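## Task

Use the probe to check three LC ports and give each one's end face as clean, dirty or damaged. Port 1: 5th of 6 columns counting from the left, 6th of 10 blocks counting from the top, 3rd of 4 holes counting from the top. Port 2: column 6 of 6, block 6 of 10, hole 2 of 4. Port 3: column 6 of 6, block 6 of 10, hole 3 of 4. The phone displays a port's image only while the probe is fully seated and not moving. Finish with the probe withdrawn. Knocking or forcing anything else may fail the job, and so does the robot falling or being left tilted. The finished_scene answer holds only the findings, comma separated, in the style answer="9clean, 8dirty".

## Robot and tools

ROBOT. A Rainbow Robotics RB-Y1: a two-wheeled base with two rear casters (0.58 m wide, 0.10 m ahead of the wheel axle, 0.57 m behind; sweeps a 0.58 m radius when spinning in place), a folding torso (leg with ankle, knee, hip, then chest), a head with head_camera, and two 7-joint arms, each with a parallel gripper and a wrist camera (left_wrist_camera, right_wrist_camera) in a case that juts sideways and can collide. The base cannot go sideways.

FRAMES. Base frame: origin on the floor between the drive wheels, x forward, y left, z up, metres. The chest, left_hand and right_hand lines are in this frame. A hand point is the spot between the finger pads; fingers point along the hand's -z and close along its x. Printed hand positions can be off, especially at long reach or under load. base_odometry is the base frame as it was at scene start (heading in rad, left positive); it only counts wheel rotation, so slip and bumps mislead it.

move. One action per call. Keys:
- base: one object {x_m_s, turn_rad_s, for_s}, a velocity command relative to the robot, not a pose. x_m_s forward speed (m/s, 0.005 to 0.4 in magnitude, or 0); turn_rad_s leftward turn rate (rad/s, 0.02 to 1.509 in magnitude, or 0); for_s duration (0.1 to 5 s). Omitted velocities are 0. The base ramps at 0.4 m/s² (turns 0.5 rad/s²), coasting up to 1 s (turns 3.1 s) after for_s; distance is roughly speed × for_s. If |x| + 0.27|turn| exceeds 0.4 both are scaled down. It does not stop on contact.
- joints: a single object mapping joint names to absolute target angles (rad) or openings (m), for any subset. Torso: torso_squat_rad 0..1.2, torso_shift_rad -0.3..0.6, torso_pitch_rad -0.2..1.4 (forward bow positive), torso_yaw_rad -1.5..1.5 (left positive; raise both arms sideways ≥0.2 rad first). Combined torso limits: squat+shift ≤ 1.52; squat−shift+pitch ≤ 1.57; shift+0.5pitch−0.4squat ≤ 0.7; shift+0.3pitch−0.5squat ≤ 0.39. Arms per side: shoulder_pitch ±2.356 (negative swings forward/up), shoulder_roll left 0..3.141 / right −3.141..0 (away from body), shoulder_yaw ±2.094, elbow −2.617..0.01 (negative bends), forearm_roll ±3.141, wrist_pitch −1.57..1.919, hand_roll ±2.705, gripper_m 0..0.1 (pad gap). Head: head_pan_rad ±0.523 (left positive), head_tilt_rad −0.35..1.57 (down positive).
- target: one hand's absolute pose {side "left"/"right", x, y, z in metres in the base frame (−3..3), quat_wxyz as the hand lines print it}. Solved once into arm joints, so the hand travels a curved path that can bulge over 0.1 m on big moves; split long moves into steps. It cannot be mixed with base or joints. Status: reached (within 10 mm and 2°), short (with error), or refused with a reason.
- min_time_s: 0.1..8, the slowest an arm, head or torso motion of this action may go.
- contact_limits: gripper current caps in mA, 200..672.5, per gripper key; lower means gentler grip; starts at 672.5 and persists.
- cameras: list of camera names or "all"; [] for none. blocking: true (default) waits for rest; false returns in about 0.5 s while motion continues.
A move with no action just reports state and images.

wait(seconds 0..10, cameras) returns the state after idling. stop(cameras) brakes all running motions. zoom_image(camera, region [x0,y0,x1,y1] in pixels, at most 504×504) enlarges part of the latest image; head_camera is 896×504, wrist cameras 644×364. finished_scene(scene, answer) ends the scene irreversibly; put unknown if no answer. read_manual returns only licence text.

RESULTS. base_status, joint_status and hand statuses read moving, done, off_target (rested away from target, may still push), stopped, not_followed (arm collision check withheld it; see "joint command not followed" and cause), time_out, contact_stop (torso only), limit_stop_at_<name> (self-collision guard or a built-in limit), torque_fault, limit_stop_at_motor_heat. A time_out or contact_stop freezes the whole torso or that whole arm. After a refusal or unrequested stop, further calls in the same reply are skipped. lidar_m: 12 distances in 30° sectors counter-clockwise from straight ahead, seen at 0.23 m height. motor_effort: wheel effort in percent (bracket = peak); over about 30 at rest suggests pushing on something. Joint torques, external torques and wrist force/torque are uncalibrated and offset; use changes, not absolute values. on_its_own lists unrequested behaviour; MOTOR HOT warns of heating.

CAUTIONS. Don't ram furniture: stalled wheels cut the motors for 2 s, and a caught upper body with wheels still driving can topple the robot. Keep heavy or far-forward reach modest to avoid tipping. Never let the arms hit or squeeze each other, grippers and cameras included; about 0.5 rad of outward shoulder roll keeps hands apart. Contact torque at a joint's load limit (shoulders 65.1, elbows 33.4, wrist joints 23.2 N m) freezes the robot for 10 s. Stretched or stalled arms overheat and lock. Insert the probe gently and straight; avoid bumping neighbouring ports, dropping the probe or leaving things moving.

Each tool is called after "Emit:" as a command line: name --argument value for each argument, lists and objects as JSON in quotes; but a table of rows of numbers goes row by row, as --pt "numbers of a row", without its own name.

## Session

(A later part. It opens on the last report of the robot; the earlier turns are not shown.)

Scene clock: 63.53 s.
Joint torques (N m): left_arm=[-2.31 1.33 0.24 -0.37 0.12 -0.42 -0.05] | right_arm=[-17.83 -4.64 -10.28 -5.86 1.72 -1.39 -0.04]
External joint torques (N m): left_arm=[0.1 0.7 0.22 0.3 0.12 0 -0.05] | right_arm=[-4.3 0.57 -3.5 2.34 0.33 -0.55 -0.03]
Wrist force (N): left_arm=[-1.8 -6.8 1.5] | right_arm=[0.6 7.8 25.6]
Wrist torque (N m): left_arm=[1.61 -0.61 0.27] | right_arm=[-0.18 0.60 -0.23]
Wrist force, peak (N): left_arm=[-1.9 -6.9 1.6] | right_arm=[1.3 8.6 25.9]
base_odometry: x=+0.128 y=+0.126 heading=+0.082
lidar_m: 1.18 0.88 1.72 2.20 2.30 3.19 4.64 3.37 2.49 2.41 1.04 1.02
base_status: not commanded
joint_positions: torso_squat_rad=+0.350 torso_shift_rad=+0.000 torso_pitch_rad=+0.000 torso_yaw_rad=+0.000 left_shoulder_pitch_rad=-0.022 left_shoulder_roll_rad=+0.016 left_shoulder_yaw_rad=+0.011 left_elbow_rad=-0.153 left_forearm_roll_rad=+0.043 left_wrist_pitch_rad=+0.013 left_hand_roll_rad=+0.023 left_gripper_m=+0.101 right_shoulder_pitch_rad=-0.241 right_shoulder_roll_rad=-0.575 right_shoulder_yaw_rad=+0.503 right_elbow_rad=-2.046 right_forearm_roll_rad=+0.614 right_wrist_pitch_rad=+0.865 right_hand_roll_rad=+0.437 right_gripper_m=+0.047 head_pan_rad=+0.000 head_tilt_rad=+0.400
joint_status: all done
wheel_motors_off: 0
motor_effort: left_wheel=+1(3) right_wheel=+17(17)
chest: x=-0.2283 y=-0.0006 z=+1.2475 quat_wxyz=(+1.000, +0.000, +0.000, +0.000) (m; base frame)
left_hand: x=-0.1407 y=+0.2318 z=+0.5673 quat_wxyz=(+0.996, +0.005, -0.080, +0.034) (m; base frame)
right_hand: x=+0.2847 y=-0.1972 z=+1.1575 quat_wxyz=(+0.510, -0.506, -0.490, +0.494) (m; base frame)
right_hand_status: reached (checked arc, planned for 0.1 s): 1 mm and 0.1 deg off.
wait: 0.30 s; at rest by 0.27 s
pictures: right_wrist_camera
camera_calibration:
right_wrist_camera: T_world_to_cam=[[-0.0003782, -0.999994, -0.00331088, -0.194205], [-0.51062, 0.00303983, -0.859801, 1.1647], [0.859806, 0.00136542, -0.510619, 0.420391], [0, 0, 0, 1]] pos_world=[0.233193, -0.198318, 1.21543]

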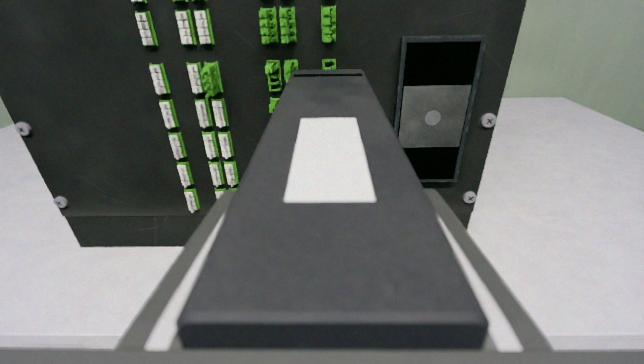

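Emit:
zoom_image --camera "right_wrist_camera" --region '[413, 98, 453, 138]'

Emit:
zoom_image --camera "right_wrist_camera" --region '[394, 76, 480, 156]'

Emit:
move --target '{"side":"right","x":0.270,"y":-0.1972,"z":1.158,"quat_wxyz":[0.5094,-0.5064,-0.4906,0.4936]}' --min_time_s 1 --cameras '[]'

Emit:
move --target '{"side":"right","x":0.220,"y":-0.1972,"z":1.158,"quat_wxyz":[0.5094,-0.5064,-0.4906,0.4936]}' --min_time_s 1.2 --cameras '[]'

Emit:
move --target '{"side":"right","x":0.220,"y":-0.1625,"z":1.152,"quat_wxyz":[0.5094,-0.5064,-0.4906,0.4936]}' --min_time_s 1 --cameras '[]'

Emit:
move --target '{"side":"right","x":0.2353,"y":-0.1625,"z":1.152,"quat_wxyz":[0.5094,-0.5064,-0.4906,0.4936]}' --min_time_s 1 --cameras '["right_wrist_camera","head_camera"]'

Emit:
zoom_image --camera "right_wrist_camera" --region '[310, 40, 345, 75]'

Emit:
zoom_image --camera "head_camera" --region '[540, 260, 620, 340]'

Scaled by 12.600 from the camera's 644x364 image, which has a finer 1265x715 frame.

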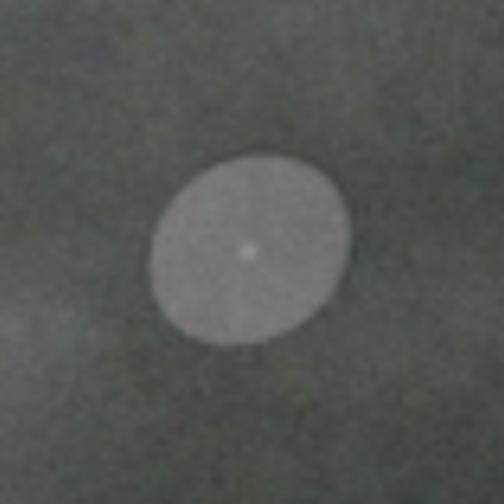

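Scaled by 5.860 from the camera's 644x364 image, which has a finer 1265x715 frame.

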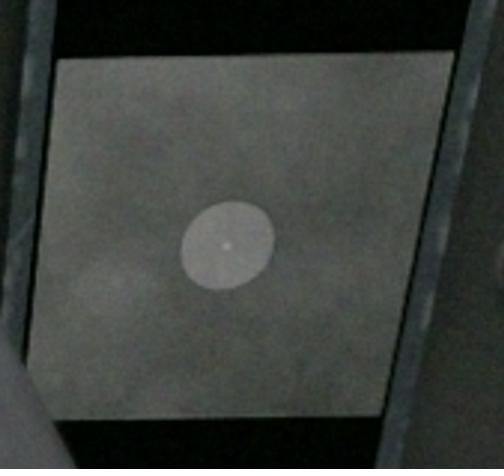

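Scene clock: 66.13 s.
Joint torques (N m): left_arm=[-2.46 0.97 -0.45 -0.57 -0.05 -0.62 -0.21] | right_arm=[-12.9 -7.36 -6.83 -9.16 1.91 -1.09 0.23]
External joint torques (N m): left_arm=[-0.07 0.34 -0.48 0.09 -0.05 -0.2 -0.2] | right_arm=[-0.2 -2.27 -0.22 -0.91 0.5 -0.24 0.24]
Wrist force (N): left_arm=[-1.9 -6.8 1.7] | right_arm=[1.3 7.6 1.6]
Wrist torque (N m): left_arm=[1.62 -0.62 0.26] | right_arm=[-0.24 0.34 -0.21]
Wrist force, peak (N): left_arm=[-1.8 -7.1 1.6] | right_arm=[0.7 8.2 25.9]
move: done
base_odometry: x=+0.128 y=+0.126 heading=+0.082
lidar_m: 1.18 0.89 1.73 2.20 2.30 3.19 4.64 3.37 2.50 2.40 1.04 1.02
base_status: not commanded
joint_positions: torso_squat_rad=+0.350 torso_shift_rad=+0.000 torso_pitch_rad=+0.000 torso_yaw_rad=+0.000 left_shoulder_pitch_rad=-0.022 left_shoulder_roll_rad=+0.016 left_shoulder_yaw_rad=+0.011 left_elbow_rad=-0.153 left_forearm_roll_rad=+0.043 left_wrist_pitch_rad=+0.013 left_hand_roll_rad=+0.023 left_gripper_m=+0.101 right_shoulder_pitch_rad=-0.199 right_shoulder_roll_rad=-0.583 right_shoulder_yaw_rad=+0.508 right_elbow_rad=-2.105 right_forearm_roll_rad=+0.629 right_wrist_pitch_rad=+0.884 right_hand_roll_rad=+0.443 right_gripper_m=+0.047 head_pan_rad=+0.000 head_tilt_rad=+0.400
joint_status: all done
wheel_motors_off: 0
motor_effort: left_wheel=+0(1) right_wheel=+10(17)
chest: x=-0.2281 y=-0.0006 z=+1.2475 quat_wxyz=(+1.000, +0.000, +0.000, +0.000) (m; base frame)
left_hand: x=-0.1407 y=+0.2318 z=+0.5673 quat_wxyz=(+0.996, +0.005, -0.080, +0.034) (m; base frame)
right_hand: x=+0.2702 y=-0.1972 z=+1.1577 quat_wxyz=(+0.510, -0.506, -0.490, +0.494) (m; base frame)
right_hand_status: reached (checked arc, planned for 1.0 s): 0 mm and 0.0 deg off.
pictures: none
No camera images: "cameras" was empty.

Scene clock: 67.67 s.
Joint torques (N m): left_arm=[-2.91 0.6 -0.12 -0.48 -0.17 -0.64 -0.07] | right_arm=[-10.18 -6.88 -5.83 -9.24 2.07 -0.93 0.18]
External joint torques (N m): left_arm=[-0.51 -0.03 -0.15 0.18 -0.18 -0.22 -0.06] | right_arm=[-0.34 -2.2 -0.02 -0.75 0.62 -0.05 0.18]
Wrist force (N): left_arm=[-1.8 -6.8 1.6] | right_arm=[1.5 8.0 2.0]
Wrist torque (N m): left_arm=[1.62 -0.61 0.27] | right_arm=[-0.26 0.37 -0.22]
Wrist force, peak (N): left_arm=[-1.9 -7.0 1.6] | right_arm=[2.6 8.7 1.3]
move: done
base_odometry: x=+0.128 y=+0.126 heading=+0.082
lidar_m: 1.18 0.90 1.72 2.20 2.30 3.19 4.63 3.38 2.49 2.41 1.05 1.02
base_status: not commanded
joint_positions: torso_squat_rad=+0.350 torso_shift_rad=+0.000 torso_pitch_rad=+0.000 torso_yaw_rad=+0.000 left_shoulder_pitch_rad=-0.022 left_shoulder_roll_rad=+0.016 left_shoulder_yaw_rad=+0.011 left_elbow_rad=-0.153 left_forearm_roll_rad=+0.043 left_wrist_pitch_rad=+0.013 left_hand_roll_rad=+0.023 left_gripper_m=+0.101 right_shoulder_pitch_rad=-0.051 right_shoulder_roll_rad=-0.608 right_shoulder_yaw_rad=+0.533 right_elbow_rad=-2.289 right_forearm_roll_rad=+0.695 right_wrist_pitch_rad=+0.933 right_hand_roll_rad=+0.458 right_gripper_m=+0.047 head_pan_rad=+0.000 head_tilt_rad=+0.400
joint_status: all done
wheel_motors_off: 0
motor_effort: left_wheel=+0(1) right_wheel=+10(10)
chest: x=-0.2281 y=-0.0006 z=+1.2475 quat_wxyz=(+1.000, +0.000, +0.000, +0.000) (m; base frame)
left_hand: x=-0.1407 y=+0.2318 z=+0.5673 quat_wxyz=(+0.996, +0.005, -0.080, +0.034) (m; base frame)
right_hand: x=+0.2205 y=-0.1971 z=+1.1579 quat_wxyz=(+0.510, -0.506, -0.490, +0.493) (m; base frame)
right_hand_status: reached (checked arc, planned for 1.2 s): 1 mm and 0.1 deg off.
pictures: none
No camera images: "cameras" was empty.

Scene clock: 69.00 s.
Joint torques (N m): left_arm=[-3.05 1.33 0.2 -0.52 -0.06 -0.8 -0.09] | right_arm=[-11.38 -1.68 -5.45 -7.89 2.14 -0.95 0.22]
External joint torques (N m): left_arm=[-0.65 0.7 0.17 0.14 -0.06 -0.38 -0.08] | right_arm=[-1.26 1.02 -0.44 0.89 0.66 -0.01 0.22]
Wrist force (N): left_arm=[-1.7 -6.8 1.5] | right_arm=[1.3 7.7 2.0]
Wrist torque (N m): left_arm=[1.63 -0.60 0.27] | right_arm=[-0.19 0.28 -0.18]
Wrist force, peak (N): left_arm=[-2.0 -7.1 1.3] | right_arm=[2.0 8.0 2.2]
move: done
base_odometry: x=+0.128 y=+0.126 heading=+0.082
lidar_m: 1.18 0.88 1.72 2.20 2.30 3.19 4.64 3.38 2.49 2.41 1.05 1.02
base_status: not commanded
joint_positions: torso_squat_rad=+0.350 torso_shift_rad=+0.000 torso_pitch_rad=+0.000 torso_yaw_rad=+0.000 left_shoulder_pitch_rad=-0.022 left_shoulder_roll_rad=+0.016 left_shoulder_yaw_rad=+0.011 left_elbow_rad=-0.153 left_forearm_roll_rad=+0.043 left_wrist_pitch_rad=+0.013 left_hand_roll_rad=+0.023 left_gripper_m=+0.101 right_shoulder_pitch_rad=-0.087 right_shoulder_roll_rad=-0.501 right_shoulder_yaw_rad=+0.613 right_elbow_rad=-2.249 right_forearm_roll_rad=+0.778 right_wrist_pitch_rad=+0.975 right_hand_roll_rad=+0.490 right_gripper_m=+0.047 head_pan_rad=+0.000 head_tilt_rad=+0.400
joint_status: all done
wheel_motors_off: 0
motor_effort: left_wheel=+0(1) right_wheel=+10(10)
chest: x=-0.2281 y=-0.0006 z=+1.2475 quat_wxyz=(+1.000, +0.000, +0.000, +0.000) (m; base frame)
left_hand: x=-0.1407 y=+0.2318 z=+0.5673 quat_wxyz=(+0.996, +0.005, -0.080, +0.034) (m; base frame)
right_hand: x=+0.2199 y=-0.1626 z=+1.1518 quat_wxyz=(+0.509, -0.506, -0.490, +0.494) (m; base frame)
right_hand_status: reached (checked arc, planned for 1.0 s): 0 mm and 0.1 deg off.
pictures: none
No camera images: "cameras" was empty.

Scene clock: 70.33 s.
Joint torques (N m): left_arm=[-2.55 0.93 0.15 -0.71 0.12 -0.52 -0.03] | right_arm=[-12.36 -0.92 -7.28 -7.56 1.72 -1.49 -0.24]
External joint torques (N m): left_arm=[-0.16 0.3 0.12 -0.05 0.11 -0.1 -0.02] | right_arm=[-1.36 1.9 -2.02 1.16 0.25 -0.57 -0.24]
Wrist force (N): left_arm=[-1.9 -6.8 1.6] | right_arm=[1.4 7.3 2.4]
Wrist torque (N m): left_arm=[1.63 -0.62 0.27] | right_arm=[-0.20 0.35 -0.21]
Wrist force, peak (N): left_arm=[-2.0 -6.9 1.4] | right_arm=[2.0 8.2 2.0]
move: done
base_odometry: x=+0.128 y=+0.126 heading=+0.082
lidar_m: 1.17 0.89 1.73 2.20 2.29 3.21 4.64 3.38 2.49 2.41 1.04 1.01
base_status: not commanded
joint_positions: torso_squat_rad=+0.350 torso_shift_rad=+0.000 torso_pitch_rad=+0.000 torso_yaw_rad=+0.000 left_shoulder_pitch_rad=-0.022 left_shoulder_roll_rad=+0.016 left_shoulder_yaw_rad=+0.011 left_elbow_rad=-0.153 left_forearm_roll_rad=+0.043 left_wrist_pitch_rad=+0.013 left_hand_roll_rad=+0.023 left_gripper_m=+0.101 right_shoulder_pitch_rad=-0.131 right_shoulder_roll_rad=-0.494 right_shoulder_yaw_rad=+0.597 right_elbow_rad=-2.196 right_forearm_roll_rad=+0.753 right_wrist_pitch_rad=+0.961 right_hand_roll_rad=+0.484 right_gripper_m=+0.047 head_pan_rad=+0.000 head_tilt_rad=+0.400
joint_status: all done
wheel_motors_off: 0
motor_effort: left_wheel=+0(1) right_wheel=+10(10)
chest: x=-0.2281 y=-0.0006 z=+1.2475 quat_wxyz=(+1.000, +0.000, +0.000, +0.000) (m; base frame)
left_hand: x=-0.1407 y=+0.2318 z=+0.5673 quat_wxyz=(+0.996, +0.005, -0.080, +0.034) (m; base frame)
right_hand: x=+0.2352 y=-0.1626 z=+1.1517 quat_wxyz=(+0.509, -0.506, -0.490, +0.494) (m; base frame)
right_hand_status: reached (checked arc, planned for 1.0 s): 0 mm and 0.1 deg off.
pictures: head_camera, right_wrist_camera
camera_calibration:
head_camera: T_world_to_cam=[[0.00757972, -0.999278, 0.0372216, -0.0519184], [-0.389854, -0.0372303, -0.920124, 1.30911], [0.920846, -0.00753669, -0.389855, 0.696192], [0, 0, 0, 1]] pos_world=[-0.130328, 0.00210483, 1.47789]
right_wrist_camera: T_world_to_cam=[[-0.000571454, -0.999996, -0.00284982, -0.160166], [-0.510356, 0.00274239, -0.859959, 1.13443], [0.859963, 0.000962997, -0.510355, 0.45953], [0, 0, 0, 1]] pos_world=[0.183693, -0.163719, 1.20963]

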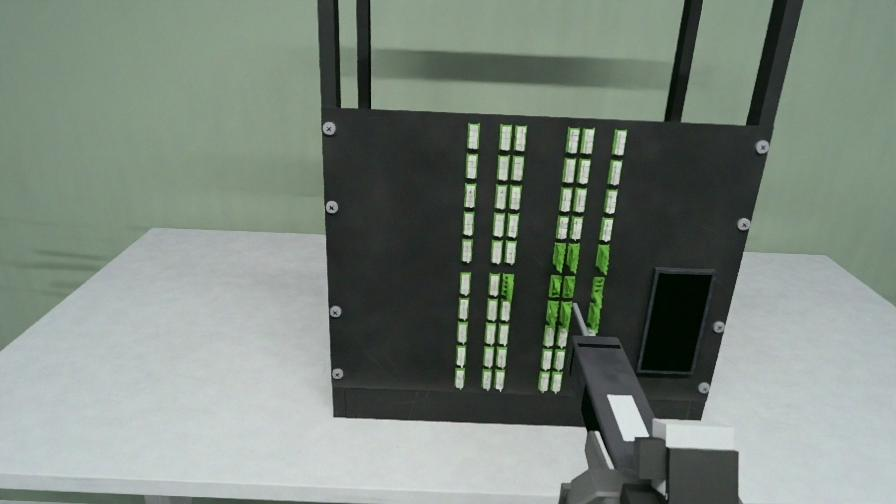

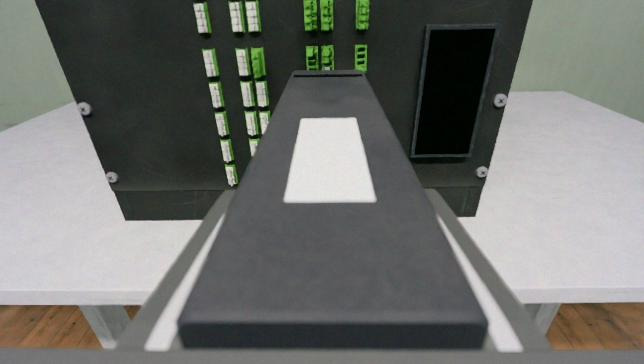

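Scaled by 14.400 from the camera's 644x364 image, which has a finer 1265x715 frame.

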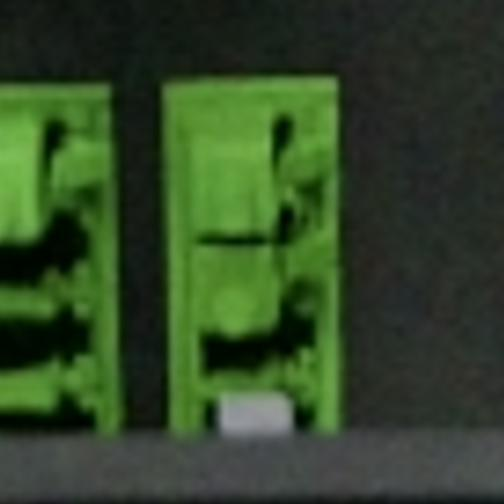

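Scaled by 6.300 from the camera's 896x504 image, which has a finer 1280x720 frame.

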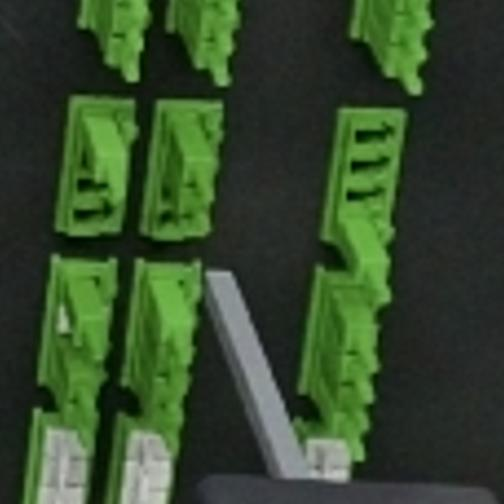

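Emit:
move --target '{"side":"right","x":0.252,"y":-0.1625,"z":1.1518,"quat_wxyz":[0.5094,-0.5064,-0.4906,0.4936]}' --min_time_s 1.2 --cameras '["right_wrist_camera","head_camera"]'

Emit:
zoom_image --camera "right_wrist_camera" --region '[310, 45, 345, 80]'

Emit:
zoom_image --camera "head_camera" --region '[540, 260, 600, 320]'

Scene clock: 72.40 s.
Joint torques (N m): left_arm=[-2.62 1.68 -0.48 -0.33 -0.08 -0.36 -0.26] | right_arm=[-13.39 -2.08 -7.41 -7.48 1.81 -1.41 -0.09]
External joint torques (N m): left_arm=[-0.23 1.05 -0.51 0.33 -0.08 0.06 -0.25] | right_arm=[-1.45 0.88 -1.88 1.18 0.36 -0.5 -0.08]
Wrist force (N): left_arm=[-1.8 -6.7 1.5] | right_arm=[1.5 8.1 2.0]
Wrist torque (N m): left_arm=[1.60 -0.60 0.28] | right_arm=[-0.23 0.33 -0.22]
Wrist force, peak (N): left_arm=[-1.9 -7.1 1.7] | right_arm=[1.5 8.4 2.0]
move: done
base_odometry: x=+0.128 y=+0.126 heading=+0.082
lidar_m: 1.18 0.90 1.72 2.21 2.30 3.19 4.64 3.38 2.49 2.41 1.03 1.02
base_status: not commanded
joint_positions: torso_squat_rad=+0.350 torso_shift_rad=+0.000 torso_pitch_rad=+0.000 torso_yaw_rad=+0.000 left_shoulder_pitch_rad=-0.022 left_shoulder_roll_rad=+0.016 left_shoulder_yaw_rad=+0.011 left_elbow_rad=-0.153 left_forearm_roll_rad=+0.043 left_wrist_pitch_rad=+0.013 left_hand_roll_rad=+0.023 left_gripper_m=+0.101 right_shoulder_pitch_rad=-0.178 right_shoulder_roll_rad=-0.486 right_shoulder_yaw_rad=+0.581 right_elbow_rad=-2.135 right_forearm_roll_rad=+0.729 right_wrist_pitch_rad=+0.943 right_hand_roll_rad=+0.476 right_gripper_m=+0.047 head_pan_rad=+0.000 head_tilt_rad=+0.400
joint_status: all done
wheel_motors_off: 0
motor_effort: left_wheel=+0(1) right_wheel=+10(10)
chest: x=-0.2281 y=-0.0006 z=+1.2475 quat_wxyz=(+1.000, +0.000, +0.000, +0.000) (m; base frame)
left_hand: x=-0.1407 y=+0.2318 z=+0.5673 quat_wxyz=(+0.996, +0.005, -0.080, +0.034) (m; base frame)
right_hand: x=+0.2519 y=-0.1626 z=+1.1515 quat_wxyz=(+0.509, -0.506, -0.490, +0.494) (m; base frame)
right_hand_status: reached (checked arc, planned for 1.2 s): 0 mm and 0.1 deg off.
pictures: head_camera, right_wrist_camera
camera_calibration:
head_camera: T_world_to_cam=[[0.00757972, -0.999278, 0.0372216, -0.0519184], [-0.389854, -0.0372303, -0.920124, 1.30911], [0.920846, -0.00753669, -0.389855, 0.696192], [0, 0, 0, 1]] pos_world=[-0.130328, 0.00210483, 1.47789]
right_wrist_camera: T_world_to_cam=[[-0.000571454, -0.999996, -0.00284982, -0.160157], [-0.510356, 0.00274239, -0.859959, 1.14264], [0.859963, 0.000962997, -0.510355, 0.445101], [0, 0, 0, 1]] pos_world=[0.200293, -0.163719, 1.20933]

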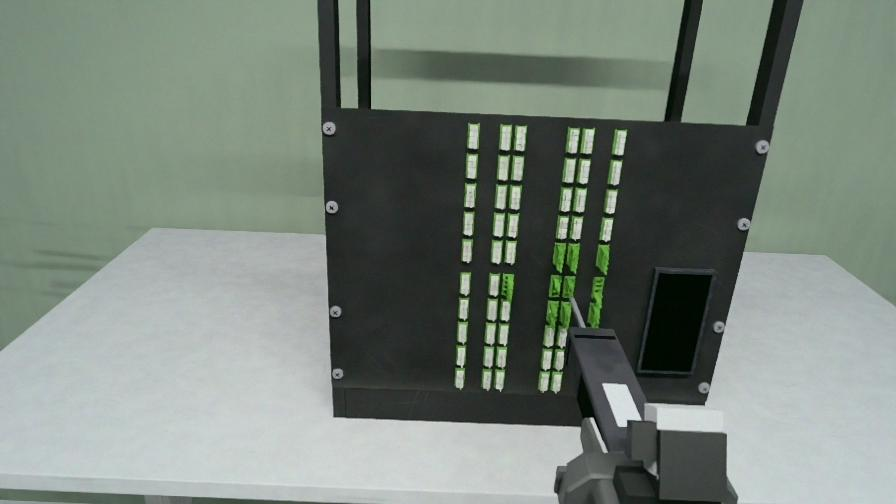

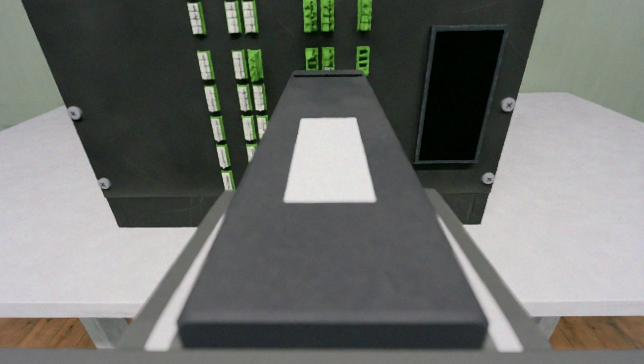

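Scaled by 14.400 from the camera's 644x364 image, which has a finer 1265x715 frame.

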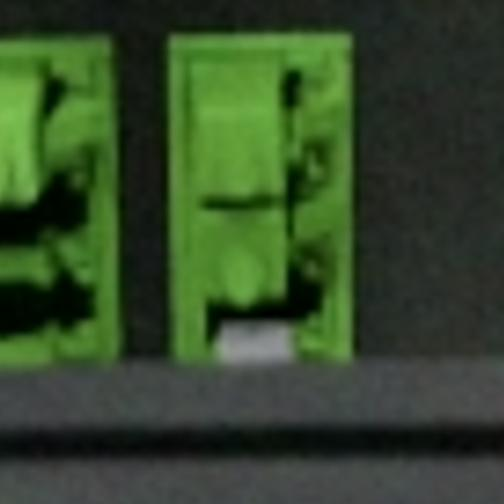

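Scaled by 8.400 from the camera's 896x504 image, which has a finer 1280x720 frame.

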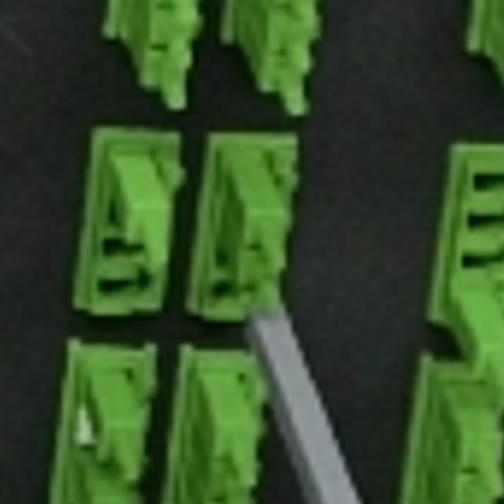

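Emit:
move --target '{"side":"right","x":0.256,"y":-0.1625,"z":1.1518,"quat_wxyz":[0.5094,-0.5064,-0.4906,0.4936]}' --min_time_s 0.7 --cameras '[]'

Emit:
move --target '{"side":"right","x":0.260,"y":-0.1625,"z":1.1518,"quat_wxyz":[0.5094,-0.5064,-0.4906,0.4936]}' --min_time_s 0.7 --cameras '["right_wrist_camera"]'

Emit:
zoom_image --camera "right_wrist_camera" --region '[310, 45, 345, 80]'

Emit:
move --target '{"side":"right","x":0.264,"y":-0.1625,"z":1.1518,"quat_wxyz":[0.5094,-0.5064,-0.4906,0.4936]}' --min_time_s 0.7 --cameras '["right_wrist_camera"]'

Emit:
zoom_image --camera "right_wrist_camera" --region '[310, 45, 345, 80]'

Scene clock: 74.03 s.
Joint torques (N m): left_arm=[-2.57 0.53 0.43 -0.7 -0.09 -0.57 -0.05] | right_arm=[-13.4 -1.57 -8 -7.82 1.65 -1.48 -0.29]
External joint torques (N m): left_arm=[-0.18 -0.1 0.4 -0.04 -0.1 -0.15 -0.04] | right_arm=[-1.24 1.43 -2.41 0.82 0.2 -0.58 -0.29]
Wrist force (N): left_arm=[-1.8 -6.7 1.5] | right_arm=[1.9 8.0 1.5]
Wrist torque (N m): left_arm=[1.61 -0.60 0.28] | right_arm=[-0.25 0.38 -0.21]
Wrist force, peak (N): left_arm=[-1.8 -7.0 1.8] | right_arm=[1.5 8.5 2.0]
move: done
base_odometry: x=+0.128 y=+0.126 heading=+0.082
lidar_m: 1.18 0.89 1.73 2.19 2.30 3.18 4.64 3.38 2.49 2.40 1.03 1.02
base_status: not commanded
joint_positions: torso_squat_rad=+0.350 torso_shift_rad=+0.000 torso_pitch_rad=+0.000 torso_yaw_rad=+0.000 left_shoulder_pitch_rad=-0.022 left_shoulder_roll_rad=+0.016 left_shoulder_yaw_rad=+0.011 left_elbow_rad=-0.153 left_forearm_roll_rad=+0.043 left_wrist_pitch_rad=+0.013 left_hand_roll_rad=+0.023 left_gripper_m=+0.101 right_shoulder_pitch_rad=-0.189 right_shoulder_roll_rad=-0.484 right_shoulder_yaw_rad=+0.578 right_elbow_rad=-2.121 right_forearm_roll_rad=+0.724 right_wrist_pitch_rad=+0.938 right_hand_roll_rad=+0.474 right_gripper_m=+0.047 head_pan_rad=+0.000 head_tilt_rad=+0.400
joint_status: all done
wheel_motors_off: 0
motor_effort: left_wheel=+0(1) right_wheel=+10(10)
chest: x=-0.2281 y=-0.0006 z=+1.2475 quat_wxyz=(+1.000, +0.000, +0.000, +0.000) (m; base frame)
left_hand: x=-0.1407 y=+0.2318 z=+0.5673 quat_wxyz=(+0.996, +0.005, -0.080, +0.034) (m; base frame)
right_hand: x=+0.2558 y=-0.1626 z=+1.1515 quat_wxyz=(+0.509, -0.506, -0.490, +0.494) (m; base frame)
right_hand_status: reached (checked arc, planned for 0.7 s): 0 mm and 0.1 deg off.
pictures: none
No camera images: "cameras" was empty.

Scene clock: 75.07 s.
Joint torques (N m): left_arm=[-2.89 0.9 -0.22 -0.67 -0.09 -0.57 -0.06] | right_arm=[-14.17 -1.8 -8.03 -7.91 1.72 -1.54 -0.23]
External joint torques (N m): left_arm=[-0.5 0.27 -0.25 -0.01 -0.1 -0.15 -0.05] | right_arm=[-1.78 1.24 -2.38 0.72 0.28 -0.64 -0.23]
Wrist force (N): left_arm=[-2.0 -6.9 1.5] | right_arm=[1.4 7.6 2.1]
Wrist torque (N m): left_arm=[1.64 -0.61 0.27] | right_arm=[-0.21 0.33 -0.19]
Wrist force, peak (N): left_arm=[-2.0 -6.9 1.5] | right_arm=[1.4 8.5 2.1]
move: done
base_odometry: x=+0.128 y=+0.126 heading=+0.082
lidar_m: 1.18 0.89 1.72 2.20 2.30 3.19 4.64 3.37 2.49 2.41 1.04 1.01
base_status: not commanded
joint_positions: torso_squat_rad=+0.350 torso_shift_rad=+0.000 torso_pitch_rad=+0.000 torso_yaw_rad=+0.000 left_shoulder_pitch_rad=-0.022 left_shoulder_roll_rad=+0.016 left_shoulder_yaw_rad=+0.011 left_elbow_rad=-0.153 left_forearm_roll_rad=+0.043 left_wrist_pitch_rad=+0.013 left_hand_roll_rad=+0.023 left_gripper_m=+0.101 right_shoulder_pitch_rad=-0.200 right_shoulder_roll_rad=-0.482 right_shoulder_yaw_rad=+0.575 right_elbow_rad=-2.106 right_forearm_roll_rad=+0.719 right_wrist_pitch_rad=+0.933 right_hand_roll_rad=+0.472 right_gripper_m=+0.047 head_pan_rad=+0.000 head_tilt_rad=+0.400
joint_status: all done
wheel_motors_off: 0
motor_effort: left_wheel=-1(1) right_wheel=+9(10)
chest: x=-0.2281 y=-0.0006 z=+1.2475 quat_wxyz=(+1.000, +0.000, +0.000, +0.000) (m; base frame)
left_hand: x=-0.1407 y=+0.2318 z=+0.5673 quat_wxyz=(+0.996, +0.005, -0.080, +0.034) (m; base frame)
right_hand: x=+0.2598 y=-0.1626 z=+1.1515 quat_wxyz=(+0.509, -0.506, -0.490, +0.494) (m; base frame)
right_hand_status: reached (checked arc, planned for 0.7 s): 0 mm and 0.1 deg off.
pictures: right_wrist_camera
camera_calibration:
right_wrist_camera: T_world_to_cam=[[-0.000622192, -0.999995, -0.00293698, -0.160036], [-0.510429, 0.00284315, -0.859915, 1.14679], [0.85992, 0.000964087, -0.510429, 0.438371], [0, 0, 0, 1]] pos_world=[0.208293, -0.163718, 1.20943]

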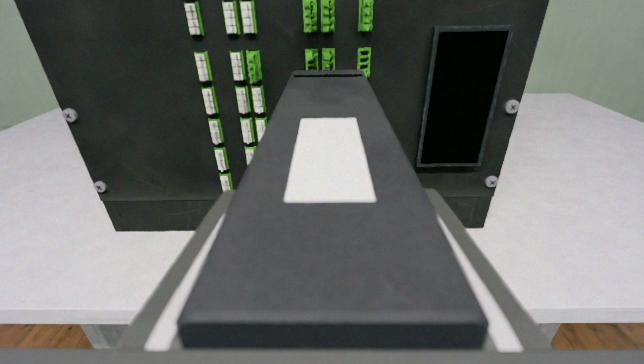

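Scaled by 14.400 from the camera's 644x364 image, which has a finer 1265x715 frame.

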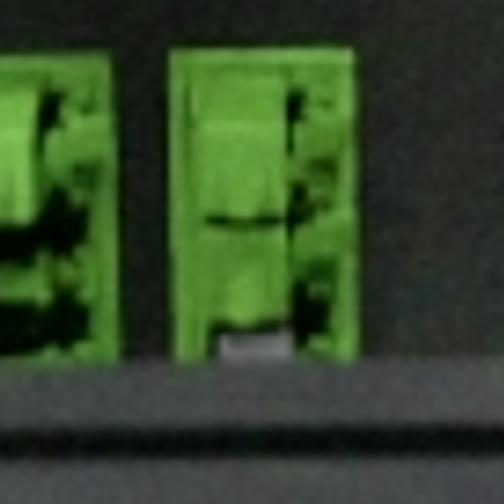

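Scene clock: 76.10 s.
Joint torques (N m): left_arm=[-2.69 0.83 0.15 -0.23 0.03 -0.57 -0.14] | right_arm=[-13.92 -1.45 -7.84 -7.66 1.56 -1.52 -0.38]
External joint torques (N m): left_arm=[-0.3 0.2 0.12 0.43 0.02 -0.15 -0.13] | right_arm=[-1.31 1.63 -2.14 0.95 0.12 -0.62 -0.37]
Wrist force (N): left_arm=[-1.9 -6.6 1.3] | right_arm=[0.9 7.5 1.9]
Wrist torque (N m): left_arm=[1.61 -0.61 0.27] | right_arm=[-0.22 0.30 -0.23]
Wrist force, peak (N): left_arm=[-1.9 -7.0 1.8] | right_arm=[1.2 8.4 2.3]
move: done
base_odometry: x=+0.128 y=+0.126 heading=+0.082
lidar_m: 1.18 0.90 1.73 2.20 2.31 3.19 4.64 3.38 2.49 2.41 1.03 1.02
base_status: not commanded
joint_positions: torso_squat_rad=+0.350 torso_shift_rad=+0.000 torso_pitch_rad=+0.000 torso_yaw_rad=+0.000 left_shoulder_pitch_rad=-0.022 left_shoulder_roll_rad=+0.016 left_shoulder_yaw_rad=+0.011 left_elbow_rad=-0.153 left_forearm_roll_rad=+0.043 left_wrist_pitch_rad=+0.013 left_hand_roll_rad=+0.023 left_gripper_m=+0.101 right_shoulder_pitch_rad=-0.211 right_shoulder_roll_rad=-0.480 right_shoulder_yaw_rad=+0.571 right_elbow_rad=-2.090 right_forearm_roll_rad=+0.714 right_wrist_pitch_rad=+0.929 right_hand_roll_rad=+0.470 right_gripper_m=+0.047 head_pan_rad=+0.000 head_tilt_rad=+0.400
joint_status: all done
wheel_motors_off: 0
motor_effort: left_wheel=+0(1) right_wheel=+10(10)
chest: x=-0.2281 y=-0.0006 z=+1.2475 quat_wxyz=(+1.000, +0.000, +0.000, +0.000) (m; base frame)
left_hand: x=-0.1407 y=+0.2318 z=+0.5673 quat_wxyz=(+0.996, +0.005, -0.080, +0.034) (m; base frame)
right_hand: x=+0.2638 y=-0.1626 z=+1.1515 quat_wxyz=(+0.509, -0.506, -0.490, +0.494) (m; base frame)
right_hand_status: reached (checked arc, planned for 0.7 s): 0 mm and 0.1 deg off.
pictures: right_wrist_camera
camera_calibration:
right_wrist_camera: T_world_to_cam=[[-0.000622192, -0.999995, -0.00293698, -0.160034], [-0.510429, 0.00284315, -0.859915, 1.14883], [0.85992, 0.000964087, -0.510429, 0.434931], [0, 0, 0, 1]] pos_world=[0.212293, -0.163718, 1.20943]

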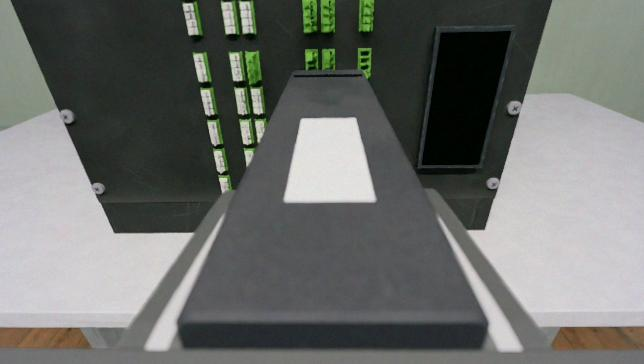

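Scaled by 14.400 from the camera's 644x364 image, which has a finer 1265x715 frame.

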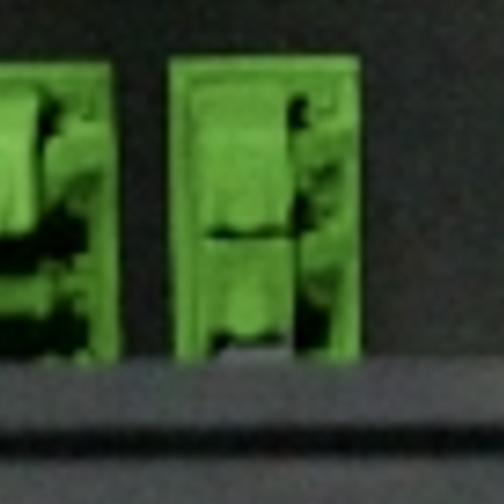

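Emit:
move --target '{"side":"right","x":0.268,"y":-0.1625,"z":1.1518,"quat_wxyz":[0.5094,-0.5064,-0.4906,0.4936]}' --min_time_s 0.7 --cameras '[]'

Emit:
move --target '{"side":"right","x":0.2705,"y":-0.1625,"z":1.1518,"quat_wxyz":[0.5094,-0.5064,-0.4906,0.4936]}' --min_time_s 0.5 --cameras '[]'

Emit:
move --target '{"side":"right","x":0.2725,"y":-0.1625,"z":1.1518,"quat_wxyz":[0.5094,-0.5064,-0.4906,0.4936]}' --min_time_s 0.5 --cameras '[]'

Scene clock: 77.40 s.
Joint torques (N m): left_arm=[-2.29 0.76 0.14 -0.18 -0.23 -0.65 0.02] | right_arm=[-14.82 -2.14 -7.73 -7.52 1.8 -1.53 -0.33]
External joint torques (N m): left_arm=[0.1 0.13 0.11 0.48 -0.23 -0.23 0.03] | right_arm=[-1.98 0.98 -1.97 1.09 0.37 -0.63 -0.32]
Wrist force (N): left_arm=[-1.7 -6.9 1.5] | right_arm=[1.3 7.2 2.0]
Wrist torque (N m): left_arm=[1.63 -0.60 0.27] | right_arm=[-0.17 0.36 -0.27]
Wrist force, peak (N): left_arm=[-1.8 -7.0 1.6] | right_arm=[1.6 7.9 2.0]
move: done
base_odometry: x=+0.128 y=+0.126 heading=+0.082
lidar_m: 1.18 0.89 1.73 2.21 2.30 3.19 4.64 3.38 2.49 2.41 1.04 1.03
base_status: not commanded
joint_positions: torso_squat_rad=+0.350 torso_shift_rad=+0.000 torso_pitch_rad=+0.000 torso_yaw_rad=+0.000 left_shoulder_pitch_rad=-0.022 left_shoulder_roll_rad=+0.016 left_shoulder_yaw_rad=+0.011 left_elbow_rad=-0.153 left_forearm_roll_rad=+0.043 left_wrist_pitch_rad=+0.013 left_hand_roll_rad=+0.023 left_gripper_m=+0.101 right_shoulder_pitch_rad=-0.222 right_shoulder_roll_rad=-0.478 right_shoulder_yaw_rad=+0.568 right_elbow_rad=-2.075 right_forearm_roll_rad=+0.709 right_wrist_pitch_rad=+0.924 right_hand_roll_rad=+0.468 right_gripper_m=+0.047 head_pan_rad=+0.000 head_tilt_rad=+0.400
joint_status: all done
wheel_motors_off: 0
motor_effort: left_wheel=+0(1) right_wheel=+9(10)
chest: x=-0.2281 y=-0.0006 z=+1.2475 quat_wxyz=(+1.000, +0.000, +0.000, +0.000) (m; base frame)
left_hand: x=-0.1407 y=+0.2318 z=+0.5673 quat_wxyz=(+0.996, +0.005, -0.080, +0.034) (m; base frame)
right_hand: x=+0.2678 y=-0.1626 z=+1.1515 quat_wxyz=(+0.509, -0.506, -0.490, +0.494) (m; base frame)
right_hand_status: reached (checked arc, planned for 0.7 s): 0 mm and 0.1 deg off.
pictures: none
No camera images: "cameras" was empty.

Scene clock: 78.23 s.
Joint torques (N m): left_arm=[-2.86 1.52 -0.13 -0.44 -0.29 -0.57 -0.15] | right_arm=[-15.05 -1.8 -7.91 -7.57 1.59 -1.59 -0.33]
External joint torques (N m): left_arm=[-0.46 0.89 -0.16 0.22 -0.3 -0.15 -0.14] | right_arm=[-2.07 1.35 -2.12 1.03 0.16 -0.7 -0.32]
Wrist force (N): left_arm=[-2.0 -6.7 1.5] | right_arm=[1.1 7.8 2.1]
Wrist torque (N m): left_arm=[1.60 -0.63 0.27] | right_arm=[-0.24 0.33 -0.25]
Wrist force, peak (N): left_arm=[-1.8 -7.0 1.6] | right_arm=[1.4 8.1 1.7]
move: done
base_odometry: x=+0.128 y=+0.126 heading=+0.082
lidar_m: 1.18 0.89 1.72 2.20 2.28 3.19 4.65 3.37 2.50 2.41 1.04 1.02
base_status: not commanded
joint_positions: torso_squat_rad=+0.350 torso_shift_rad=+0.000 torso_pitch_rad=+0.000 torso_yaw_rad=+0.000 left_shoulder_pitch_rad=-0.022 left_shoulder_roll_rad=+0.016 left_shoulder_yaw_rad=+0.011 left_elbow_rad=-0.153 left_forearm_roll_rad=+0.043 left_wrist_pitch_rad=+0.013 left_hand_roll_rad=+0.023 left_gripper_m=+0.101 right_shoulder_pitch_rad=-0.229 right_shoulder_roll_rad=-0.477 right_shoulder_yaw_rad=+0.566 right_elbow_rad=-2.065 right_forearm_roll_rad=+0.707 right_wrist_pitch_rad=+0.920 right_hand_roll_rad=+0.466 right_gripper_m=+0.047 head_pan_rad=+0.000 head_tilt_rad=+0.400
joint_status: all done
wheel_motors_off: 0
motor_effort: left_wheel=+0(1) right_wheel=+10(10)
chest: x=-0.2281 y=-0.0006 z=+1.2475 quat_wxyz=(+1.000, +0.000, +0.000, +0.000) (m; base frame)
left_hand: x=-0.1407 y=+0.2318 z=+0.5673 quat_wxyz=(+0.996, +0.005, -0.080, +0.034) (m; base frame)
right_hand: x=+0.2703 y=-0.1626 z=+1.1515 quat_wxyz=(+0.509, -0.506, -0.490, +0.494) (m; base frame)
right_hand_status: reached (checked arc, planned for 0.5 s): 0 mm and 0.1 deg off.
pictures: none
No camera images: "cameras" was empty.

Scene clock: 79.07 s.
Joint torques (N m): left_arm=[-2.9 0.97 0.05 -0.44 0.07 -0.54 -0.21] | right_arm=[-14.96 -1.82 -8.02 -7.59 1.92 -1.29 -0.35]
External joint torques (N m): left_arm=[-0.51 0.34 0.02 0.22 0.06 -0.13 -0.2] | right_arm=[-1.86 1.35 -2.2 1 0.49 -0.4 -0.34]
Wrist force (N): left_arm=[-2.0 -6.6 1.4] | right_arm=[1.8 7.8 2.0]
Wrist torque (N m): left_arm=[1.58 -0.64 0.27] | right_arm=[-0.17 0.21 -0.25]
Wrist force, peak (N): left_arm=[-1.9 -7.0 1.5] | right_arm=[2.0 8.5 1.8]
move: done
base_odometry: x=+0.128 y=+0.126 heading=+0.082
lidar_m: 1.18 0.89 1.72 2.20 2.30 3.19 4.64 3.38 2.49 2.41 1.04 1.03
base_status: not commanded
joint_positions: torso_squat_rad=+0.350 torso_shift_rad=+0.000 torso_pitch_rad=+0.000 torso_yaw_rad=+0.000 left_shoulder_pitch_rad=-0.022 left_shoulder_roll_rad=+0.016 left_shoulder_yaw_rad=+0.011 left_elbow_rad=-0.153 left_forearm_roll_rad=+0.043 left_wrist_pitch_rad=+0.013 left_hand_roll_rad=+0.023 left_gripper_m=+0.101 right_shoulder_pitch_rad=-0.235 right_shoulder_roll_rad=-0.476 right_shoulder_yaw_rad=+0.565 right_elbow_rad=-2.057 right_forearm_roll_rad=+0.704 right_wrist_pitch_rad=+0.918 right_hand_roll_rad=+0.465 right_gripper_m=+0.047 head_pan_rad=+0.000 head_tilt_rad=+0.400
joint_status: all done
wheel_motors_off: 0
motor_effort: left_wheel=+0(1) right_wheel=+10(10)
chest: x=-0.2281 y=-0.0006 z=+1.2475 quat_wxyz=(+1.000, +0.000, +0.000, +0.000) (m; base frame)
left_hand: x=-0.1407 y=+0.2318 z=+0.5673 quat_wxyz=(+0.996, +0.005, -0.080, +0.034) (m; base frame)
right_hand: x=+0.2723 y=-0.1625 z=+1.1514 quat_wxyz=(+0.509, -0.506, -0.490, +0.494) (m; base frame)
right_hand_status: reached (checked arc, planned for 0.5 s): 0 mm and 0.1 deg off.
pictures: none
No camera images: "cameras" was empty.

Emit:
move --target '{"side":"right","x":0.2755,"y":-0.1622,"z":1.1517,"quat_wxyz":[0.5094,-0.5064,-0.4906,0.4936]}' --min_time_s 0.5 --cameras '[]'

Emit:
move --target '{"side":"right","x":0.279,"y":-0.1622,"z":1.1516,"quat_wxyz":[0.5094,-0.5064,-0.4906,0.4936]}' --min_time_s 0.5 --cameras '[]'

Emit:
move --target '{"side":"right","x":0.2825,"y":-0.1622,"z":1.1516,"quat_wxyz":[0.5094,-0.5064,-0.4906,0.4936]}' --min_time_s 0.5 --cameras '[]'

Scene clock: 80.30 s.
Joint torques (N m): left_arm=[-2.63 1.23 -0.64 -0.44 -0.11 -0.48 -0.42] | right_arm=[-14.49 -2.03 -7.6 -7.86 1.64 -1.32 -0.31]
External joint torques (N m): left_arm=[-0.24 0.6 -0.67 0.22 -0.12 -0.06 -0.42] | right_arm=[-1.23 1.15 -1.75 0.72 0.21 -0.44 -0.3]
Wrist force (N): left_arm=[-1.7 -7.0 1.6] | right_arm=[1.5 8.4 2.0]
Wrist torque (N m): left_arm=[1.64 -0.58 0.27] | right_arm=[-0.27 0.37 -0.24]
Wrist force, peak (N): left_arm=[-1.9 -7.0 1.4] | right_arm=[1.5 8.7 1.9]
move: done
base_odometry: x=+0.128 y=+0.126 heading=+0.082
lidar_m: 1.18 0.89 1.72 2.20 2.30 3.19 4.64 3.39 2.49 2.41 1.03 1.02
base_status: not commanded
joint_positions: torso_squat_rad=+0.350 torso_shift_rad=+0.000 torso_pitch_rad=+0.000 torso_yaw_rad=+0.000 left_shoulder_pitch_rad=-0.022 left_shoulder_roll_rad=+0.016 left_shoulder_yaw_rad=+0.011 left_elbow_rad=-0.153 left_forearm_roll_rad=+0.043 left_wrist_pitch_rad=+0.013 left_hand_roll_rad=+0.023 left_gripper_m=+0.101 right_shoulder_pitch_rad=-0.243 right_shoulder_roll_rad=-0.474 right_shoulder_yaw_rad=+0.563 right_elbow_rad=-2.045 right_forearm_roll_rad=+0.702 right_wrist_pitch_rad=+0.914 right_hand_roll_rad=+0.463 right_gripper_m=+0.047 head_pan_rad=+0.000 head_tilt_rad=+0.400
joint_status: all done
wheel_motors_off: 0
motor_effort: left_wheel=+0(1) right_wheel=+10(10)
chest: x=-0.2281 y=-0.0006 z=+1.2475 quat_wxyz=(+1.000, +0.000, +0.000, +0.000) (m; base frame)
left_hand: x=-0.1407 y=+0.2318 z=+0.5673 quat_wxyz=(+0.996, +0.005, -0.080, +0.034) (m; base frame)
right_hand: x=+0.2753 y=-0.1623 z=+1.1514 quat_wxyz=(+0.509, -0.506, -0.490, +0.494) (m; base frame)
right_hand_status: reached (checked arc, planned for 0.5 s): 0 mm and 0.0 deg off.
pictures: none
No camera images: "cameras" was empty.

Scene clock: 81.13 s.
Joint torques (N m): left_arm=[-2.6 1.56 0.12 -0.4 -0.01 -0.35 -0.11] | right_arm=[-15.32 -1.48 -7.68 -7.89 1.51 -1.41 -0.2]
External joint torques (N m): left_arm=[-0.21 0.93 0.09 0.26 -0.02 0.07 -0.1] | right_arm=[-1.87 1.73 -1.78 0.69 0.09 -0.52 -0.19]
Wrist force (N): left_arm=[-1.8 -7.0 1.5] | right_arm=[1.4 8.1 1.8]
Wrist torque (N m): left_arm=[1.65 -0.60 0.28] | right_arm=[-0.31 0.44 -0.25]
Wrist force, peak (N): left_arm=[-1.8 -7.0 1.5] | right_arm=[0.9 8.7 2.2]
move: done
base_odometry: x=+0.128 y=+0.126 heading=+0.082
lidar_m: 1.18 0.89 1.72 2.21 2.29 3.19 4.64 3.36 2.50 2.41 1.03 1.03
base_status: not commanded
joint_positions: torso_squat_rad=+0.350 torso_shift_rad=+0.000 torso_pitch_rad=+0.000 torso_yaw_rad=+0.000 left_shoulder_pitch_rad=-0.022 left_shoulder_roll_rad=+0.016 left_shoulder_yaw_rad=+0.011 left_elbow_rad=-0.153 left_forearm_roll_rad=+0.043 left_wrist_pitch_rad=+0.013 left_hand_roll_rad=+0.023 left_gripper_m=+0.101 right_shoulder_pitch_rad=-0.253 right_shoulder_roll_rad=-0.472 right_shoulder_yaw_rad=+0.561 right_elbow_rad=-2.031 right_forearm_roll_rad=+0.699 right_wrist_pitch_rad=+0.909 right_hand_roll_rad=+0.461 right_gripper_m=+0.047 head_pan_rad=+0.000 head_tilt_rad=+0.400
joint_status: all done
wheel_motors_off: 0
motor_effort: left_wheel=+0(1) right_wheel=+10(10)
chest: x=-0.2281 y=-0.0006 z=+1.2475 quat_wxyz=(+1.000, +0.000, +0.000, +0.000) (m; base frame)
left_hand: x=-0.1407 y=+0.2318 z=+0.5673 quat_wxyz=(+0.996, +0.005, -0.080, +0.034) (m; base frame)
right_hand: x=+0.2788 y=-0.1623 z=+1.1513 quat_wxyz=(+0.509, -0.506, -0.490, +0.494) (m; base frame)
right_hand_status: reached (checked arc, planned for 0.5 s): 0 mm and 0.0 deg off.
pictures: none
No camera images: "cameras" was empty.

Scene clock: 81.97 s.
Joint torques (N m): left_arm=[-2.52 1.02 0.23 -0.22 -0.07 -0.61 -0.3] | right_arm=[-15.29 -2.07 -7.64 -7.54 1.55 -1.42 -0.37]
External joint torques (N m): left_arm=[-0.12 0.39 0.2 0.44 -0.08 -0.19 -0.29] | right_arm=[-1.64 1.18 -1.7 1.02 0.12 -0.54 -0.37]
Wrist force (N): left_arm=[-1.8 -6.9 1.4] | right_arm=[1.2 8.5 1.5]
Wrist torque (N m): left_arm=[1.63 -0.60 0.28] | right_arm=[-0.38 0.49 -0.22]
Wrist force, peak (N): left_arm=[-2.0 -6.9 1.8] | right_arm=[0.7 8.6 1.7]
move: done
base_odometry: x=+0.128 y=+0.126 heading=+0.082
lidar_m: 1.18 0.89 1.72 2.20 2.30 3.19 4.65 3.37 2.49 2.41 1.03 1.02
base_status: not commanded
joint_positions: torso_squat_rad=+0.350 torso_shift_rad=+0.000 torso_pitch_rad=+0.000 torso_yaw_rad=+0.000 left_shoulder_pitch_rad=-0.022 left_shoulder_roll_rad=+0.016 left_shoulder_yaw_rad=+0.011 left_elbow_rad=-0.153 left_forearm_roll_rad=+0.043 left_wrist_pitch_rad=+0.013 left_hand_roll_rad=+0.023 left_gripper_m=+0.101 right_shoulder_pitch_rad=-0.263 right_shoulder_roll_rad=-0.470 right_shoulder_yaw_rad=+0.558 right_elbow_rad=-2.017 right_forearm_roll_rad=+0.695 right_wrist_pitch_rad=+0.904 right_hand_roll_rad=+0.459 right_gripper_m=+0.047 head_pan_rad=+0.000 head_tilt_rad=+0.400
joint_status: all done
wheel_motors_off: 0
motor_effort: left_wheel=+0(1) right_wheel=+10(10)
chest: x=-0.2281 y=-0.0006 z=+1.2475 quat_wxyz=(+1.000, +0.000, +0.000, +0.000) (m; base frame)
left_hand: x=-0.1407 y=+0.2318 z=+0.5673 quat_wxyz=(+0.996, +0.005, -0.080, +0.034) (m; base frame)
right_hand: x=+0.2823 y=-0.1623 z=+1.1513 quat_wxyz=(+0.509, -0.506, -0.490, +0.494) (m; base frame)
right_hand_status: reached (checked arc, planned for 0.5 s): 0 mm and 0.0 deg off.
pictures: none
No camera images: "cameras" was empty.

Torques: shift slightly right and up, then seat.

Emit:
move --target '{"side":"right","x":0.2842,"y":-0.1623,"z":1.1519,"quat_wxyz":[0.5094,-0.5064,-0.4906,0.4936]}' --cameras '[]'

Emit:
wait --seconds 0.3 --cameras '["right_wrist_camera"]'

Emit:
move --target '{"side":"right","x":0.2852,"y":-0.1623,"z":1.1519,"quat_wxyz":[0.5094,-0.5064,-0.4906,0.4936]}' --cameras '[]'

Emit:
wait --seconds 0.3 --cameras '["right_wrist_camera"]'

Scene clock: 84.07 s.
Joint torques (N m): left_arm=[-2.49 0.95 -0.11 -0.41 -0.07 -0.44 -0.22] | right_arm=[-15.13 -1.61 -7.54 -8.15 1.82 -1.41 -0.27]
External joint torques (N m): left_arm=[-0.1 0.32 -0.14 0.24 -0.07 -0.02 -0.22] | right_arm=[-1.38 1.67 -1.58 0.4 0.4 -0.54 -0.26]
Wrist force (N): left_arm=[-1.9 -6.7 1.3] | right_arm=[1.1 8.1 1.5]
Wrist torque (N m): left_arm=[1.60 -0.60 0.26] | right_arm=[-0.23 0.36 -0.22]
Wrist force, peak (N): left_arm=[-2.0 -6.9 1.4] | right_arm=[1.5 8.8 2.0]
move: done
base_odometry: x=+0.128 y=+0.126 heading=+0.082
lidar_m: 1.18 0.89 1.72 2.20 2.30 3.20 4.64 3.37 2.49 2.41 1.04 1.02
base_status: not commanded
joint_positions: torso_squat_rad=+0.350 torso_shift_rad=+0.000 torso_pitch_rad=+0.000 torso_yaw_rad=+0.000 left_shoulder_pitch_rad=-0.022 left_shoulder_roll_rad=+0.016 left_shoulder_yaw_rad=+0.011 left_elbow_rad=-0.153 left_forearm_roll_rad=+0.043 left_wrist_pitch_rad=+0.013 left_hand_roll_rad=+0.023 left_gripper_m=+0.101 right_shoulder_pitch_rad=-0.268 right_shoulder_roll_rad=-0.470 right_shoulder_yaw_rad=+0.557 right_elbow_rad=-2.011 right_forearm_roll_rad=+0.693 right_wrist_pitch_rad=+0.903 right_hand_roll_rad=+0.458 right_gripper_m=+0.047 head_pan_rad=+0.000 head_tilt_rad=+0.400
joint_status: all done
wheel_motors_off: 0
motor_effort: left_wheel=+0(1) right_wheel=+9(10)
chest: x=-0.2281 y=-0.0006 z=+1.2475 quat_wxyz=(+1.000, +0.000, +0.000, +0.000) (m; base frame)
left_hand: x=-0.1407 y=+0.2318 z=+0.5673 quat_wxyz=(+0.996, +0.005, -0.080, +0.034) (m; base frame)
right_hand: x=+0.2841 y=-0.1624 z=+1.1516 quat_wxyz=(+0.509, -0.506, -0.490, +0.494) (m; base frame)
right_hand_status: reached (checked arc, planned for 0.1 s): 0 mm and 0.1 deg off.
pictures: none
No camera images: "cameras" was empty.

Scene clock: 84.37 s.
Joint torques (N m): left_arm=[-2.99 0.7 0.15 -0.91 0.13 -0.42 -0.14] | right_arm=[-15.5 -1.89 -7.25 -8.19 1.86 -1.45 -0.29]
External joint torques (N m): left_arm=[-0.6 0.07 0.12 -0.25 0.12 0 -0.13] | right_arm=[-1.75 1.4 -1.28 0.37 0.44 -0.57 -0.28]
Wrist force (N): left_arm=[-1.7 -6.8 1.4] | right_arm=[1.4 8.2 1.3]
Wrist torque (N m): left_arm=[1.62 -0.60 0.27] | right_arm=[-0.12 0.37 -0.20]
Wrist force, peak (N): left_arm=[-1.6 -7.0 1.5] | right_arm=[1.7 8.7 1.5]
base_odometry: x=+0.128 y=+0.126 heading=+0.082
lidar_m: 1.18 0.89 1.72 2.20 2.30 3.18 4.64 3.39 2.50 2.40 1.05 1.02
base_status: not commanded
joint_positions: torso_squat_rad=+0.350 torso_shift_rad=+0.000 torso_pitch_rad=+0.000 torso_yaw_rad=+0.000 left_shoulder_pitch_rad=-0.022 left_shoulder_roll_rad=+0.016 left_shoulder_yaw_rad=+0.011 left_elbow_rad=-0.153 left_forearm_roll_rad=+0.043 left_wrist_pitch_rad=+0.013 left_hand_roll_rad=+0.023 left_gripper_m=+0.101 right_shoulder_pitch_rad=-0.268 right_shoulder_roll_rad=-0.470 right_shoulder_yaw_rad=+0.557 right_elbow_rad=-2.011 right_forearm_roll_rad=+0.693 right_wrist_pitch_rad=+0.903 right_hand_roll_rad=+0.458 right_gripper_m=+0.047 head_pan_rad=+0.000 head_tilt_rad=+0.400
joint_status: all done
wheel_motors_off: 0
motor_effort: left_wheel=-1(1) right_wheel=+9(10)
chest: x=-0.2281 y=-0.0006 z=+1.2475 quat_wxyz=(+1.000, +0.000, +0.000, +0.000) (m; base frame)
left_hand: x=-0.1407 y=+0.2318 z=+0.5673 quat_wxyz=(+0.996, +0.005, -0.080, +0.034) (m; base frame)
right_hand: x=+0.2841 y=-0.1624 z=+1.1516 quat_wxyz=(+0.509, -0.506, -0.490, +0.494) (m; base frame)
right_hand_status: reached (checked arc, planned for 0.1 s): 0 mm and 0.1 deg off.
wait: 0.30 s; at rest by 0.27 s
pictures: right_wrist_camera
camera_calibration:
right_wrist_camera: T_world_to_cam=[[-0.000758606, -0.999995, -0.00297356, -0.159745], [-0.51031, 0.00294436, -0.859985, 1.15927], [0.85999, 0.000865048, -0.51031, 0.417299], [0, 0, 0, 1]] pos_world=[0.232593, -0.163518, 1.20943]

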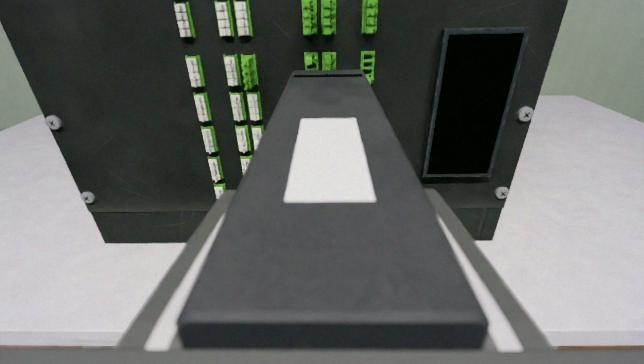

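Scene clock: 84.90 s.
Joint torques (N m): left_arm=[-2.62 1.1 0.1 -0.66 -0.07 -0.67 0.15] | right_arm=[-16.22 -2.62 -8.54 -7.49 1.68 -1.64 -0.25]
External joint torques (N m): left_arm=[-0.22 0.47 0.07 0 -0.08 -0.26 0.16] | right_arm=[-2.42 0.67 -2.56 1.07 0.25 -0.77 -0.25]
Wrist force (N): left_arm=[-2.0 -6.8 1.6] | right_arm=[0.5 8.3 12.8]
Wrist torque (N m): left_arm=[1.62 -0.62 0.27] | right_arm=[-0.29 0.57 -0.23]
Wrist force, peak (N): left_arm=[-1.6 -7.1 1.5] | right_arm=[0.2 7.8 20.8]
move: done
base_odometry: x=+0.128 y=+0.126 heading=+0.082
lidar_m: 1.18 0.90 1.72 2.20 2.29 3.20 4.65 3.37 2.49 2.41 1.04 1.02
base_status: not commanded
joint_positions: torso_squat_rad=+0.350 torso_shift_rad=+0.000 torso_pitch_rad=+0.000 torso_yaw_rad=+0.000 left_shoulder_pitch_rad=-0.022 left_shoulder_roll_rad=+0.016 left_shoulder_yaw_rad=+0.011 left_elbow_rad=-0.153 left_forearm_roll_rad=+0.043 left_wrist_pitch_rad=+0.013 left_hand_roll_rad=+0.023 left_gripper_m=+0.101 right_shoulder_pitch_rad=-0.270 right_shoulder_roll_rad=-0.469 right_shoulder_yaw_rad=+0.556 right_elbow_rad=-2.007 right_forearm_roll_rad=+0.692 right_wrist_pitch_rad=+0.901 right_hand_roll_rad=+0.458 right_gripper_m=+0.047 head_pan_rad=+0.000 head_tilt_rad=+0.400
joint_status: all done
wheel_motors_off: 0
motor_effort: left_wheel=+0(1) right_wheel=+12(12)
chest: x=-0.2281 y=-0.0006 z=+1.2475 quat_wxyz=(+1.000, +0.000, +0.000, +0.000) (m; base frame)
left_hand: x=-0.1407 y=+0.2318 z=+0.5673 quat_wxyz=(+0.996, +0.005, -0.080, +0.034) (m; base frame)
right_hand: x=+0.2850 y=-0.1624 z=+1.1515 quat_wxyz=(+0.509, -0.506, -0.490, +0.494) (m; base frame)
right_hand_status: reached (checked arc, planned for 0.1 s): 0 mm and 0.1 deg off.
pictures: none
No camera images: "cameras" was empty.

Scene clock: 85.20 s.
Joint torques (N m): left_arm=[-2.66 1.36 -0.55 -0.27 0.04 -0.55 -0.23] | right_arm=[-16.32 -2.32 -8.22 -7.37 1.95 -1.58 -0.03]
External joint torques (N m): left_arm=[-0.26 0.73 -0.58 0.39 0.04 -0.14 -0.22] | right_arm=[-2.52 0.97 -2.24 1.19 0.53 -0.7 -0.02]
Wrist force (N): left_arm=[-1.7 -6.8 1.7] | right_arm=[0.7 8.1 12.6]
Wrist torque (N m): left_arm=[1.63 -0.59 0.27] | right_arm=[-0.27 0.60 -0.22]
Wrist force, peak (N): left_arm=[-1.7 -7.0 1.5] | right_arm=[0.5 8.0 14.3]
base_odometry: x=+0.128 y=+0.126 heading=+0.082
lidar_m: 1.18 0.89 1.72 2.20 2.30 3.19 4.64 3.37 2.50 2.41 1.04 1.03
base_status: not commanded
joint_positions: torso_squat_rad=+0.350 torso_shift_rad=+0.000 torso_pitch_rad=+0.000 torso_yaw_rad=+0.000 left_shoulder_pitch_rad=-0.022 left_shoulder_roll_rad=+0.016 left_shoulder_yaw_rad=+0.011 left_elbow_rad=-0.153 left_forearm_roll_rad=+0.043 left_wrist_pitch_rad=+0.013 left_hand_roll_rad=+0.023 left_gripper_m=+0.101 right_shoulder_pitch_rad=-0.270 right_shoulder_roll_rad=-0.469 right_shoulder_yaw_rad=+0.556 right_elbow_rad=-2.007 right_forearm_roll_rad=+0.692 right_wrist_pitch_rad=+0.901 right_hand_roll_rad=+0.458 right_gripper_m=+0.047 head_pan_rad=+0.000 head_tilt_rad=+0.400
joint_status: all done
wheel_motors_off: 0
motor_effort: left_wheel=+0(1) right_wheel=+12(12)
chest: x=-0.2281 y=-0.0006 z=+1.2475 quat_wxyz=(+1.000, +0.000, +0.000, +0.000) (m; base frame)
left_hand: x=-0.1407 y=+0.2318 z=+0.5673 quat_wxyz=(+0.996, +0.005, -0.080, +0.034) (m; base frame)
right_hand: x=+0.2850 y=-0.1624 z=+1.1515 quat_wxyz=(+0.509, -0.506, -0.490, +0.494) (m; base frame)
right_hand_status: reached (checked arc, planned for 0.1 s): 0 mm and 0.1 deg off.
wait: 0.30 s; at rest by 0.27 s
pictures: right_wrist_camera
camera_calibration:
right_wrist_camera: T_world_to_cam=[[-0.000586138, -0.999995, -0.00307334, -0.159664], [-0.510429, 0.00294201, -0.859915, 1.15967], [0.85992, 0.00106469, -0.510428, 0.416716], [0, 0, 0, 1]] pos_world=[0.233493, -0.163518, 1.20943]

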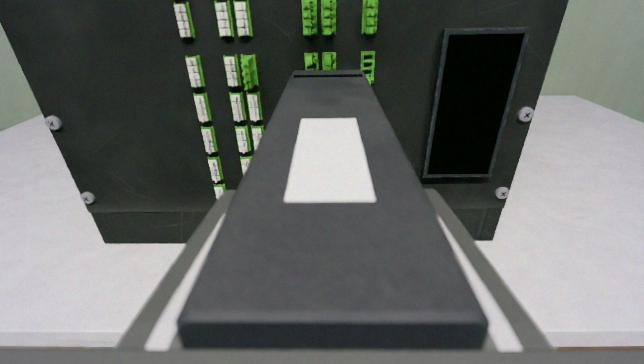

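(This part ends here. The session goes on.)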